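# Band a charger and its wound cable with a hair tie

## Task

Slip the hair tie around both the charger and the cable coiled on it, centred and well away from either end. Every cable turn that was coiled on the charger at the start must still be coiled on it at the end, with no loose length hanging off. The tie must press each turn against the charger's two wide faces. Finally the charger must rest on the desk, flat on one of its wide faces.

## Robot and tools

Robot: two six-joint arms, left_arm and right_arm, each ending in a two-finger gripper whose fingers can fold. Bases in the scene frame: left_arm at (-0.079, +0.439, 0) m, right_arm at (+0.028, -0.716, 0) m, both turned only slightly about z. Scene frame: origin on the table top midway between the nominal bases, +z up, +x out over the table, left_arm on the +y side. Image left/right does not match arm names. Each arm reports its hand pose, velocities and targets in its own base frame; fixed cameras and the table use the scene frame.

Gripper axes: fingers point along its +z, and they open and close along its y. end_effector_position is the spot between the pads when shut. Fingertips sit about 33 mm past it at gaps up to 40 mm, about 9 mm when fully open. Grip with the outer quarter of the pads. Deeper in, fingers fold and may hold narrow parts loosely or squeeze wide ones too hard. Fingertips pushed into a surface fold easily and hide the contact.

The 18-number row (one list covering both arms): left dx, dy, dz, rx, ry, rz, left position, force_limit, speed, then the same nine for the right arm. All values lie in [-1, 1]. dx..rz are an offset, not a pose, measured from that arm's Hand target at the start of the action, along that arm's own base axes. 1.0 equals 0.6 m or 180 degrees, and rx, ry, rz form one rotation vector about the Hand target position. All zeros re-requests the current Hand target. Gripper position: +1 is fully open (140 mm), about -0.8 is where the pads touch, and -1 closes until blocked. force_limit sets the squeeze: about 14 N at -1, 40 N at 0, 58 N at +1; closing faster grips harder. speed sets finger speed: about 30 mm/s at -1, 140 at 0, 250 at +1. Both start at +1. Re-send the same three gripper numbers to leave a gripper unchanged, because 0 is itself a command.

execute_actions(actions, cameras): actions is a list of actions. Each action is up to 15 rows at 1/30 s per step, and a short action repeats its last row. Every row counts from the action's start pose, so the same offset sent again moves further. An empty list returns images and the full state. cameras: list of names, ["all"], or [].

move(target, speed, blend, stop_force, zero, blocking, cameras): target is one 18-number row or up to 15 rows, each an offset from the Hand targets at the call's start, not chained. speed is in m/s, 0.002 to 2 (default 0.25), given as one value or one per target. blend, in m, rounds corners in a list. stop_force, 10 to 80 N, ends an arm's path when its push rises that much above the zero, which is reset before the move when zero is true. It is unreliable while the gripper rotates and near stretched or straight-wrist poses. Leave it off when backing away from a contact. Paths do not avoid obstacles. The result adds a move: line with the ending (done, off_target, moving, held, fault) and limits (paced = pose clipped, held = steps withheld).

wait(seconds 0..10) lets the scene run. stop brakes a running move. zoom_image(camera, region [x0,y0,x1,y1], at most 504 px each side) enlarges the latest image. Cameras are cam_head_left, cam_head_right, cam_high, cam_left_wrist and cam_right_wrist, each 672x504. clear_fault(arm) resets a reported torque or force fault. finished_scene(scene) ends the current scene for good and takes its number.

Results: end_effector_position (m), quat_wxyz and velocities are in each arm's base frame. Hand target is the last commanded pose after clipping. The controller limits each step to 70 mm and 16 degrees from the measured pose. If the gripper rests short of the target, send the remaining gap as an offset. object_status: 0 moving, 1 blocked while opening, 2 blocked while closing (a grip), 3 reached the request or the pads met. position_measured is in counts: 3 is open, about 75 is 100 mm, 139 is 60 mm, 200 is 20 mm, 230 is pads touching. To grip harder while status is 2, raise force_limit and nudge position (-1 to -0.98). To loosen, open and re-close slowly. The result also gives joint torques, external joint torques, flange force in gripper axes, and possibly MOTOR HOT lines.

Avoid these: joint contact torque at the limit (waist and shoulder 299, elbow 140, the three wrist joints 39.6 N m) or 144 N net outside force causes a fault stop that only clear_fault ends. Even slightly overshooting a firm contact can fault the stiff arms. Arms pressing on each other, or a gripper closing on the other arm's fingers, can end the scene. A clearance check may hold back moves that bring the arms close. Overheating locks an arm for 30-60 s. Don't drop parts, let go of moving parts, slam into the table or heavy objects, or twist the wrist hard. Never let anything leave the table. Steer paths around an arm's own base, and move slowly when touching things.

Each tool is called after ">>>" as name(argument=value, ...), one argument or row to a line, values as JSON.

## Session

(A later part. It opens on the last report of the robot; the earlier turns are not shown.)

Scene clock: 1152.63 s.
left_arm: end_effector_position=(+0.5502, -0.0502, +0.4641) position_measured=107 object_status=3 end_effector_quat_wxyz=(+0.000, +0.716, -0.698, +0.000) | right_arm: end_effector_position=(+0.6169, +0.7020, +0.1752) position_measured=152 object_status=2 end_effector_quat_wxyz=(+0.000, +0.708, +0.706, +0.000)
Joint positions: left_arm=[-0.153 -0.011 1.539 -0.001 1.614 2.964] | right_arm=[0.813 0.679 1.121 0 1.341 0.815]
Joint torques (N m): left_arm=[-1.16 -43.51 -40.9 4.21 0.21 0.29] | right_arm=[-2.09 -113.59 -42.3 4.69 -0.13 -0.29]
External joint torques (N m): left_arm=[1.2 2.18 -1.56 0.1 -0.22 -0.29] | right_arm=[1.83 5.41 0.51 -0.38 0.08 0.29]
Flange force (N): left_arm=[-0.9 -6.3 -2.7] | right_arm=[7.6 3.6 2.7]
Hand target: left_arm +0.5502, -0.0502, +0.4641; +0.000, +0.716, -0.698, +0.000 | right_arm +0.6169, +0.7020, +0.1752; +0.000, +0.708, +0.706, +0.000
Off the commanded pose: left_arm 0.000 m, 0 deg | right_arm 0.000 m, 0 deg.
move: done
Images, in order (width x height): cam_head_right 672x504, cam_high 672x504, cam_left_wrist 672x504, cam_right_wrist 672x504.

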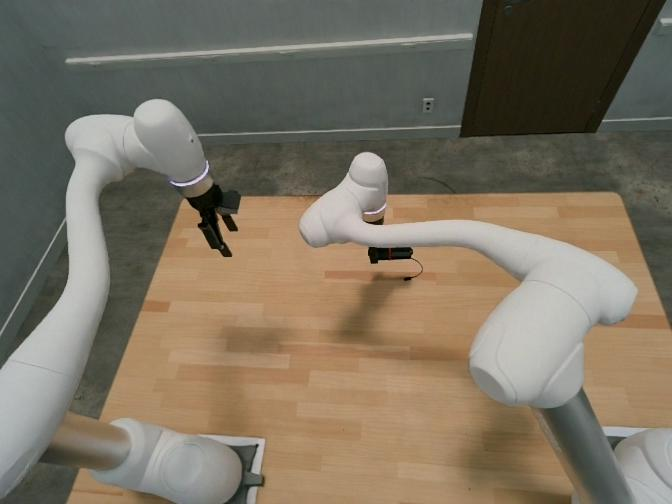

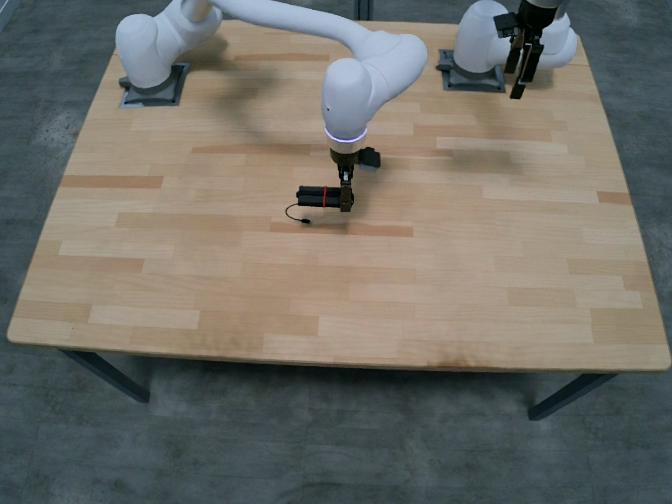

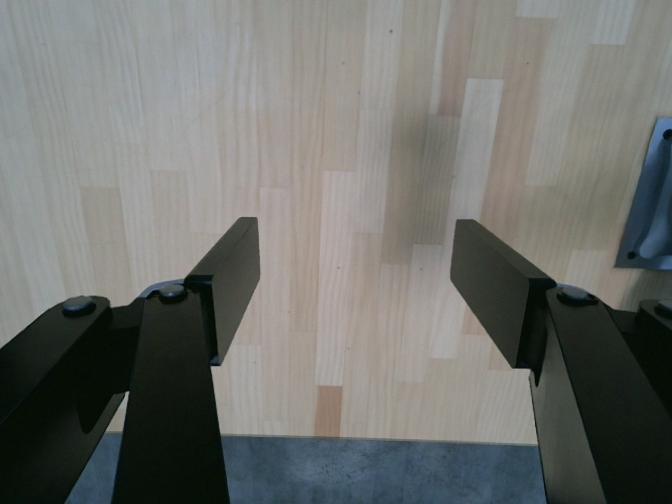

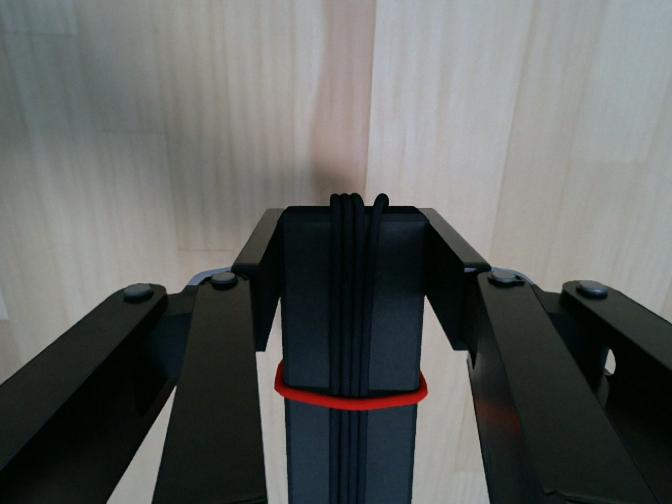

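>>> move(
  target=[
    [0,0,-0.09,0,0,0,0.175,-0.1,-1, 0,0,-0.09,0,0,0,-0.98,0.5,-1],
    [0,0,0,0,0,0,0.175,-0.1,-1, 0,0.1833,-0.2,0,0,0,-0.98,0.5,-1],
  ],
  speed=[0.1,0.06],
  cameras=["cam_right_wrist","cam_high","cam_head_right"],
)

>>> zoom_image(
  camera="cam_high",
  region=[260, 90, 440, 260],
)

>>> zoom_image(
  camera="cam_head_right",
  region=[300, 190, 460, 330],
)

Scene clock: 1164.10 s.
left_arm: end_effector_position=(+0.5502, -0.0502, +0.4641) position_measured=107 object_status=3 end_effector_quat_wxyz=(+0.000, +0.716, -0.698, +0.000) | right_arm: end_effector_position=(+0.6169, +0.8120, +0.0552) position_measured=152 object_status=2 end_effector_quat_wxyz=(+0.000, +0.708, +0.706, +0.000)
Joint positions: left_arm=[-0.153 -0.011 1.539 -0.001 1.614 2.964] | right_arm=[0.887 0.89 0.961 0 1.29 0.89]
Joint torques (N m): left_arm=[-1.1 -43.38 -41.04 4.26 0.21 0.34] | right_arm=[-2.12 -128.67 -41.61 4.64 -0.23 -0.27]
External joint torques (N m): left_arm=[1.17 2.26 -1.34 0.04 -0.23 -0.34] | right_arm=[2.04 5.01 0.27 -0.38 0.18 0.27]
Flange force (N): left_arm=[-0.8 -6.0 -2.2] | right_arm=[8.5 3.6 2.7]
Hand target: left_arm +0.5502, -0.0502, +0.4641; +0.000, +0.716, -0.698, +0.000 | right_arm +0.6169, +0.8120, +0.0552; +0.000, +0.708, +0.706, +0.000
Off the commanded pose: left_arm 0.000 m, 0 deg | right_arm 0.000 m, 0 deg.
move: done
Images, in order (width x height): cam_head_right 672x504, cam_high 672x504, cam_right_wrist 672x504.

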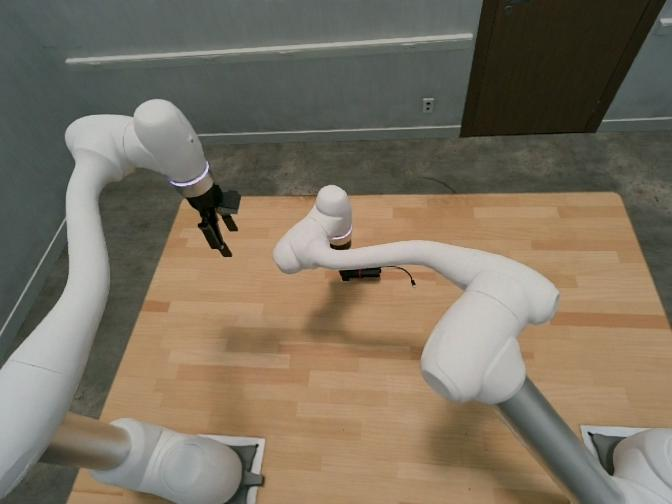

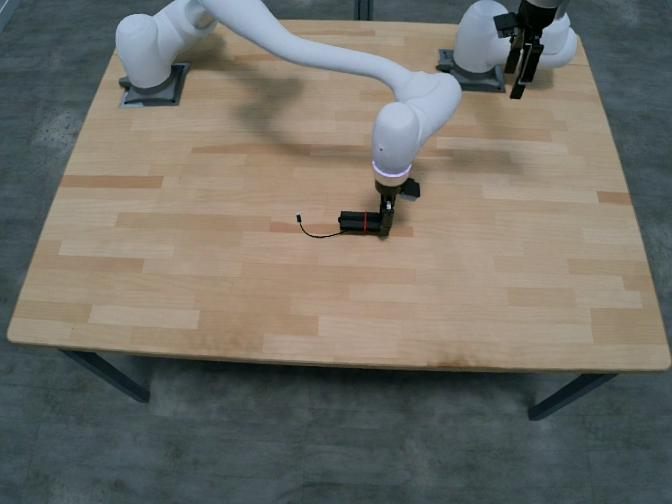

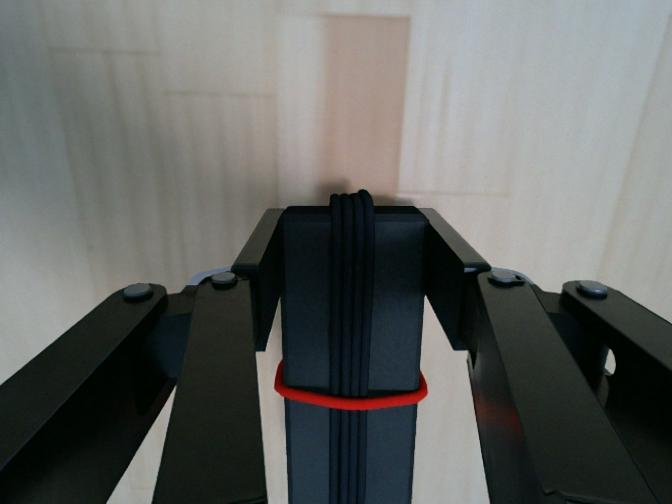

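Scaled by 2.800.

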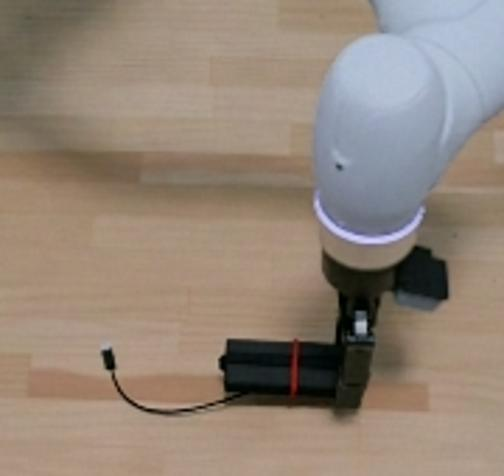

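Scaled by 3.150.

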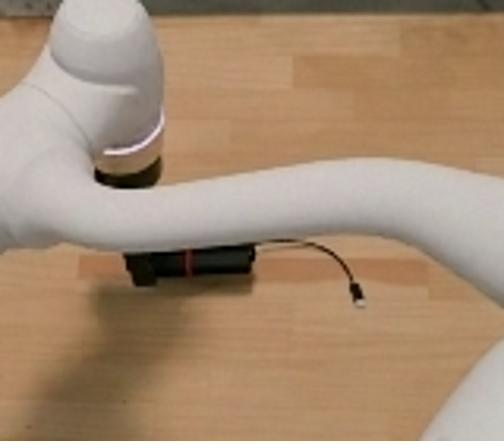

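>>> zoom_image(
  camera="cam_high",
  region=[290, 190, 410, 250],
)

Scaled by 4.200.

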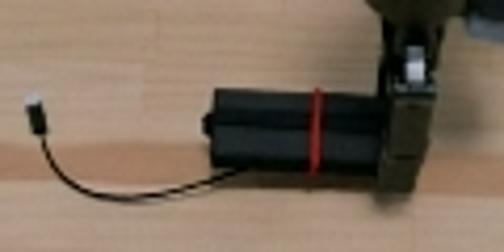

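>>> move(
  target=[0,0,0,0,0,0,0.175,-0.1,-1, 0.03,0.14,0.005,0,0,0,-0.98,0.5,-1],
  speed=0.08,
  cameras=["cam_right_wrist","cam_high","cam_head_right","cam_left_wrist"],
)

>>> zoom_image(
  camera="cam_high",
  region=[300, 190, 460, 250],
)

>>> zoom_image(
  camera="cam_head_right",
  region=[280, 220, 440, 320],
)

Scene clock: 1184.47 s.
left_arm: end_effector_position=(+0.5502, -0.0502, +0.4641) position_measured=107 object_status=3 end_effector_quat_wxyz=(+0.000, +0.716, -0.698, +0.000) | right_arm: end_effector_position=(+0.6349, +0.8960, +0.0582) position_measured=152 object_status=2 end_effector_quat_wxyz=(+0.000, +0.708, +0.706, +0.000)
Joint positions: left_arm=[-0.153 -0.011 1.539 -0.001 1.614 2.964] | right_arm=[0.923 1.064 0.619 0 1.458 0.925]
Joint torques (N m): left_arm=[-1.26 -43.46 -41.01 4.18 0.2 0.29] | right_arm=[-1.87 -141.4 -43.16 4.77 -0.16 -0.31]
External joint torques (N m): left_arm=[1.17 2.4 -1.37 0.11 -0.22 -0.29] | right_arm=[2.26 6.52 0.57 -0.37 0.11 0.31]
Flange force (N): left_arm=[-0.9 -6.3 -2.3] | right_arm=[13.8 6.9 2.5]
Hand target: left_arm +0.5502, -0.0502, +0.4641; +0.000, +0.716, -0.698, +0.000 | right_arm +0.6349, +0.8960, +0.0582; +0.000, +0.708, +0.706, +0.000
Off the commanded pose: left_arm 0.000 m, 0 deg | right_arm 0.000 m, 0 deg.
move: done
Images, in order (width x height): cam_head_right 672x504, cam_high 672x504, cam_left_wrist 672x504, cam_right_wrist 672x504.

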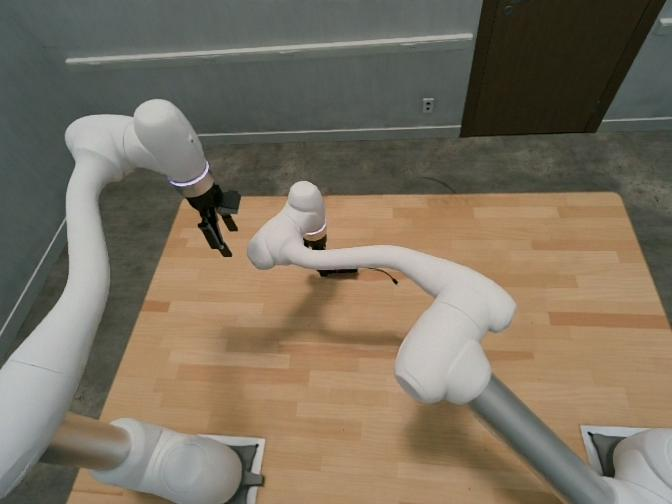

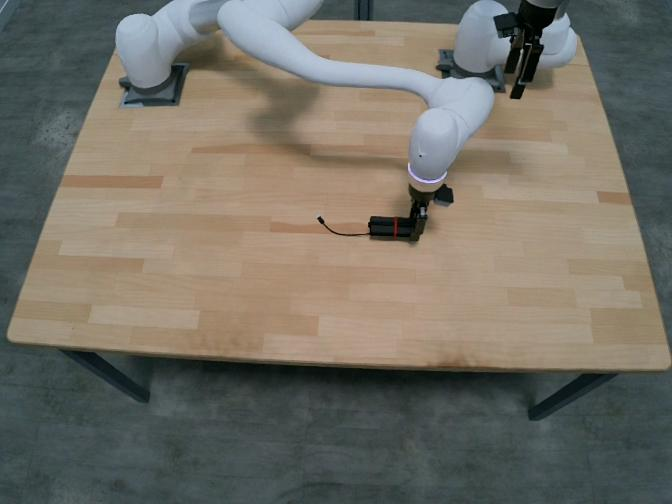

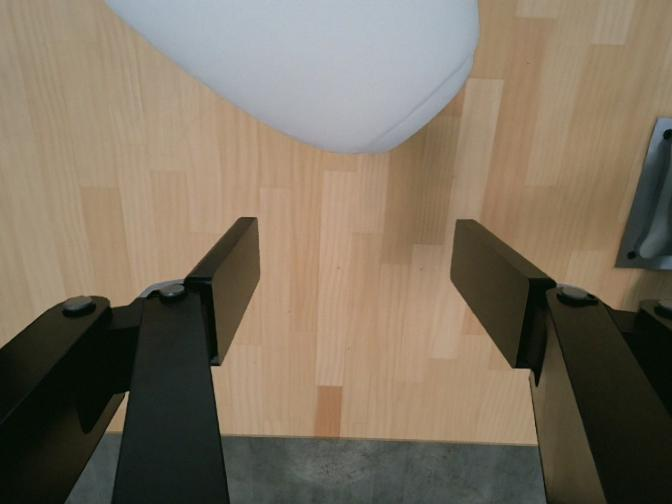

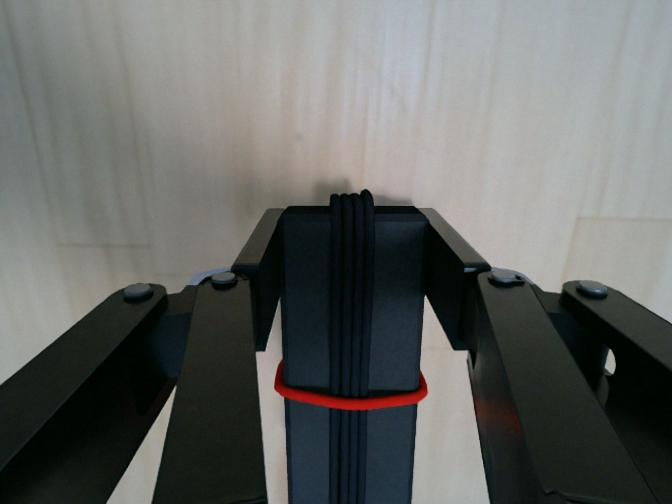

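Scaled by 3.150.

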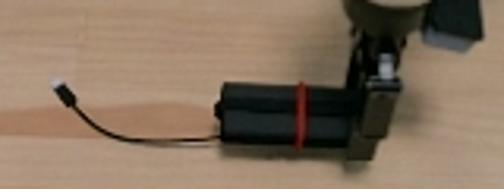

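Scaled by 3.150.

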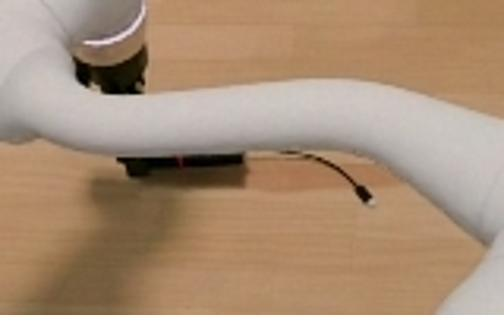

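>>> move(
  target=[0,0,0,0,0,0,0.175,-0.1,-1, 0,0,-0.035,0,0,0,-0.98,0.5,-1],
  speed=0.008,
  stop_force=10,
  cameras=["cam_right_wrist","cam_high"],
)

>>> zoom_image(
  camera="cam_high",
  region=[300, 190, 460, 250],
)

Scene clock: 1190.73 s.
left_arm: end_effector_position=(+0.5502, -0.0502, +0.4641) position_measured=107 object_status=3 end_effector_quat_wxyz=(+0.000, +0.716, -0.698, +0.000) | right_arm: end_effector_position=(+0.6349, +0.8960, +0.0372) position_measured=152 object_status=2 end_effector_quat_wxyz=(+0.000, +0.708, +0.706, +0.000)
Joint positions: left_arm=[-0.153 -0.011 1.539 -0.001 1.614 2.964] | right_arm=[0.923 1.071 0.642 0 1.428 0.925]
Joint torques (N m): left_arm=[-1.32 -43.26 -40.89 4.19 0.22 0.32] | right_arm=[-2.06 -141.82 -42.8 4.76 -0.16 -0.27]
External joint torques (N m): left_arm=[1.32 2.04 -1.54 0.11 -0.23 -0.32] | right_arm=[1.64 7.11 0.52 -0.41 0.11 0.27]
Flange force (N): left_arm=[-1.1 -6.0 -2.6] | right_arm=[14.5 8.1 3.1]
Hand target: left_arm +0.5502, -0.0502, +0.4641; +0.000, +0.716, -0.698, +0.000 | right_arm +0.6349, +0.8960, +0.0372; +0.000, +0.708, +0.706, +0.000
Off the commanded pose: left_arm 0.000 m, 0 deg | right_arm 0.000 m, 0 deg.
move: done
Images, in order (width x height): cam_high 672x504, cam_right_wrist 672x504.

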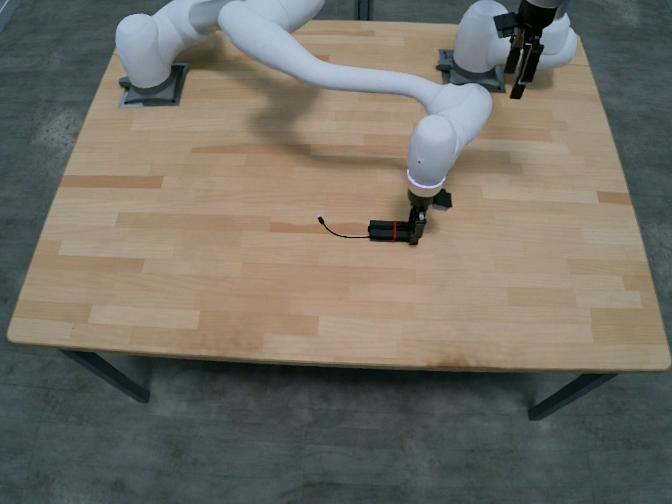

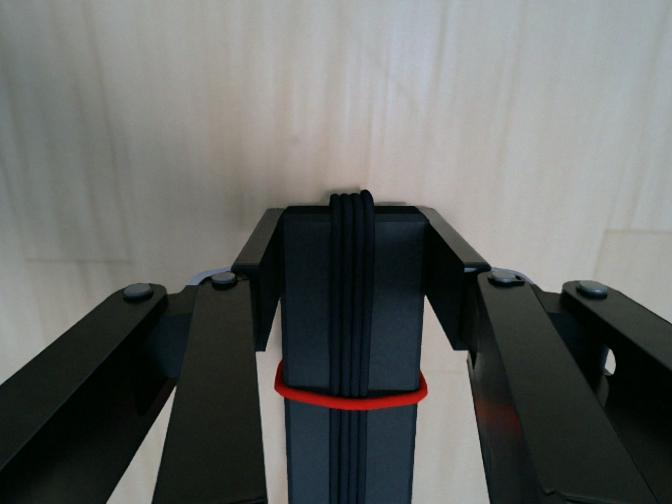

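Scaled by 3.150.

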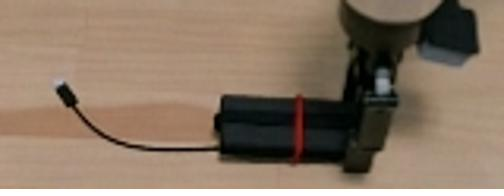

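>>> move(
  target=[0,0,0,0,0,0,0.175,-0.1,-1, 0,0,-0.03,0,0,0,-0.98,0.5,-1],
  speed=0.006,
  stop_force=10,
  cameras=["cam_right_wrist","cam_high"],
)

>>> zoom_image(
  camera="cam_high",
  region=[300, 190, 460, 250],
)

Scene clock: 1194.60 s.
left_arm: end_effector_position=(+0.5502, -0.0502, +0.4641) position_measured=107 object_status=3 end_effector_quat_wxyz=(+0.000, +0.716, -0.698, +0.000) | right_arm: end_effector_position=(+0.6349, +0.8960, +0.0335) position_measured=152 object_status=2 end_effector_quat_wxyz=(+0.000, +0.708, +0.706, +0.000)
Joint positions: left_arm=[-0.153 -0.011 1.539 -0.001 1.614 2.964] | right_arm=[0.923 1.073 0.646 0 1.422 0.925]
Joint torques (N m): left_arm=[-1.45 -43.26 -41.12 4.21 0.2 0.29] | right_arm=[-2.55 -123.9 -35.78 4.9 -1.71 -0.4]
External joint torques (N m): left_arm=[1.48 1.84 -1.38 0.1 -0.21 -0.29] | right_arm=[2.54 -9.84 -6.12 -0.57 1.66 0.4]
Flange force (N): left_arm=[-1.5 -5.5 -2.3] | right_arm=[10.1 3.9 -12.5]
Hand target: left_arm +0.5502, -0.0502, +0.4641; +0.000, +0.716, -0.698, +0.000 | right_arm +0.6349, +0.8960, +0.0336; +0.000, +0.708, +0.706, +0.000 (not the last commanded pose)
Off the commanded pose: left_arm 0.000 m, 0 deg | right_arm 0.014 m, 0 deg.
move: contact (right_arm)
Images, in order (width x height): cam_high 672x504, cam_right_wrist 672x504.

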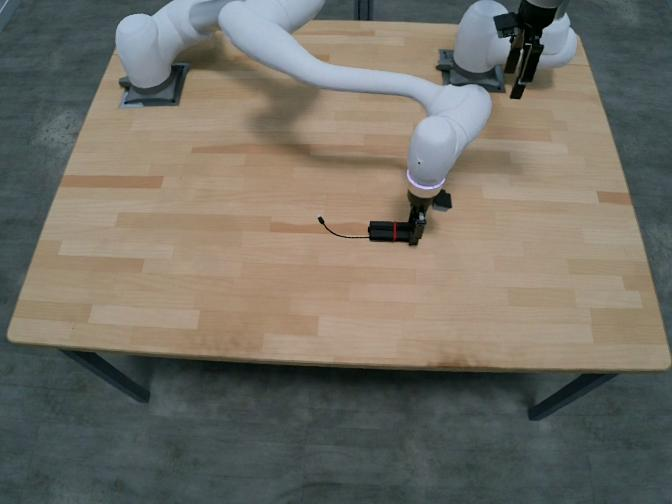

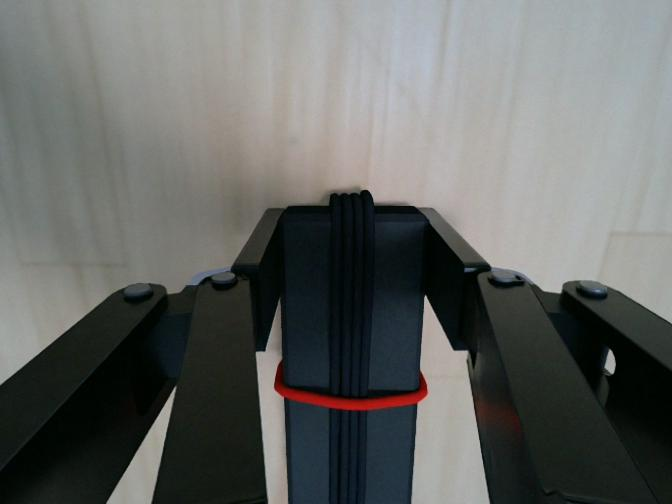

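Scaled by 3.150.

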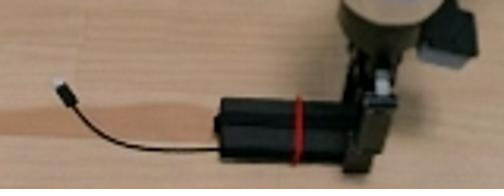

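>>> move(
  target=[
    [0,0,0,0,0,0,0.175,-0.1,-1, 0,0,0.0005,0,0,0,-0.98,0.5,-1],
    [0,0,0,0,0,0,0.175,-0.1,-1, 0,0,0.0005,0,0,0,0.175,0.5,-1],
    [0,0,0,0,0,0,0.175,-0.1,-1, 0,-0.1,0.3,0,0,0,0.175,0.5,-1],
  ],
  speed=[0.05,0.05,0.12],
  cameras=["cam_right_wrist","cam_high","cam_head_right","cam_head_left"],
)

>>> zoom_image(
  camera="cam_high",
  region=[300, 190, 460, 250],
)

>>> zoom_image(
  camera="cam_right_wrist",
  region=[200, 30, 500, 330],
)

Scene clock: 1201.80 s.
left_arm: end_effector_position=(+0.5502, -0.0502, +0.4641) position_measured=107 object_status=3 end_effector_quat_wxyz=(+0.000, +0.716, -0.698, +0.000) | right_arm: end_effector_position=(+0.6349, +0.8360, +0.2135) position_measured=107 object_status=3 end_effector_quat_wxyz=(+0.000, +0.708, +0.706, +0.000)
Joint positions: left_arm=[-0.153 -0.011 1.539 -0.001 1.614 2.964] | right_arm=[0.889 0.912 0.633 0 1.596 0.891]
Joint torques (N m): left_arm=[-1.39 -43.52 -40.92 4.21 0.25 0.29] | right_arm=[-1.99 -129.6 -42.35 4.9 -0.34 -0.33]
External joint torques (N m): left_arm=[1.45 2.23 -1.54 0.11 -0.26 -0.28] | right_arm=[1.58 4.08 -0.23 -0.51 0.29 0.33]
Flange force (N): left_arm=[-1.4 -6.4 -2.6] | right_arm=[11.5 6.4 -1.3]
Hand target: left_arm +0.5502, -0.0502, +0.4641; +0.000, +0.716, -0.698, +0.000 | right_arm +0.6349, +0.8360, +0.2136; +0.000, +0.708, +0.706, +0.000
Off the commanded pose: left_arm 0.000 m, 0 deg | right_arm 0.000 m, 0 deg.
move: done
Images, in order (width x height): cam_head_left 672x504, cam_head_right 672x504, cam_high 672x504, cam_right_wrist 672x504.

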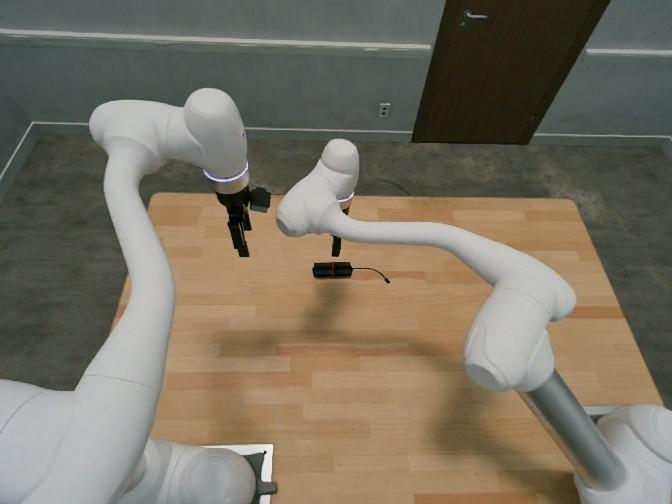

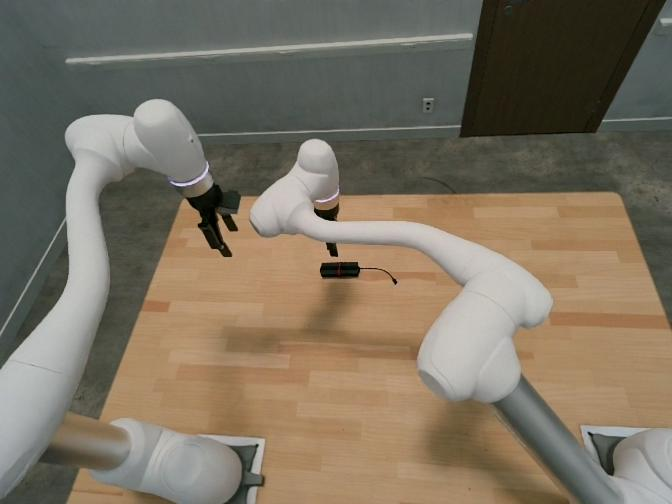

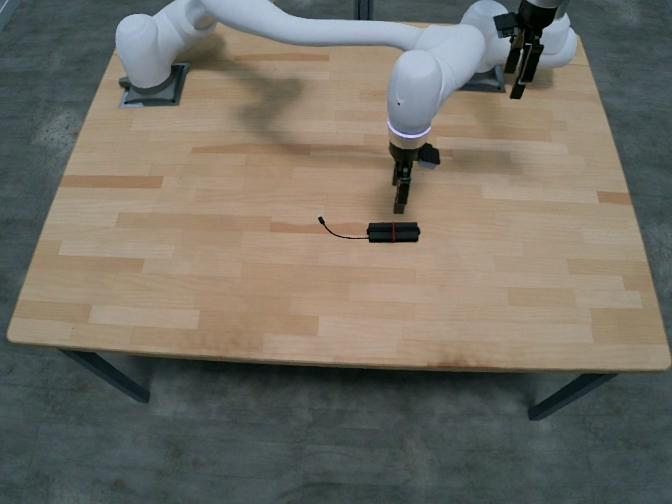

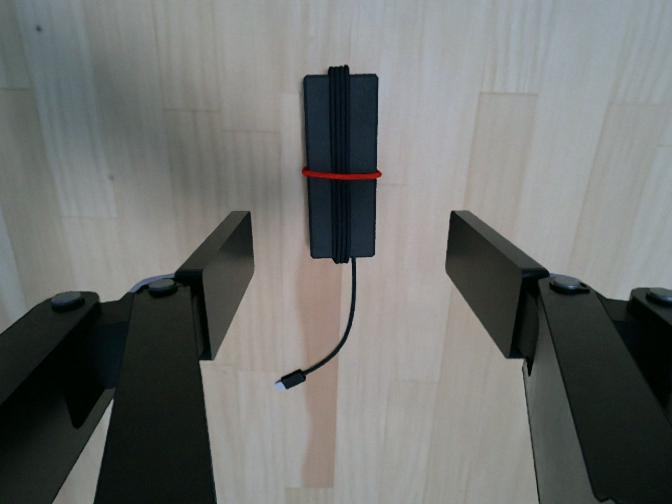

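Scaled by 3.150.

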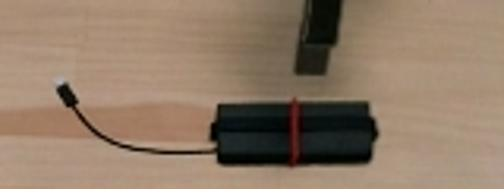

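Scaled by 1.680.

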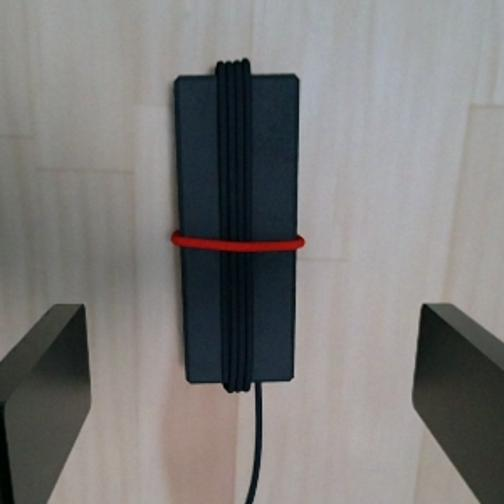

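>>> finished_scene(
  scene=1,
)

The scene is finished: the task was done.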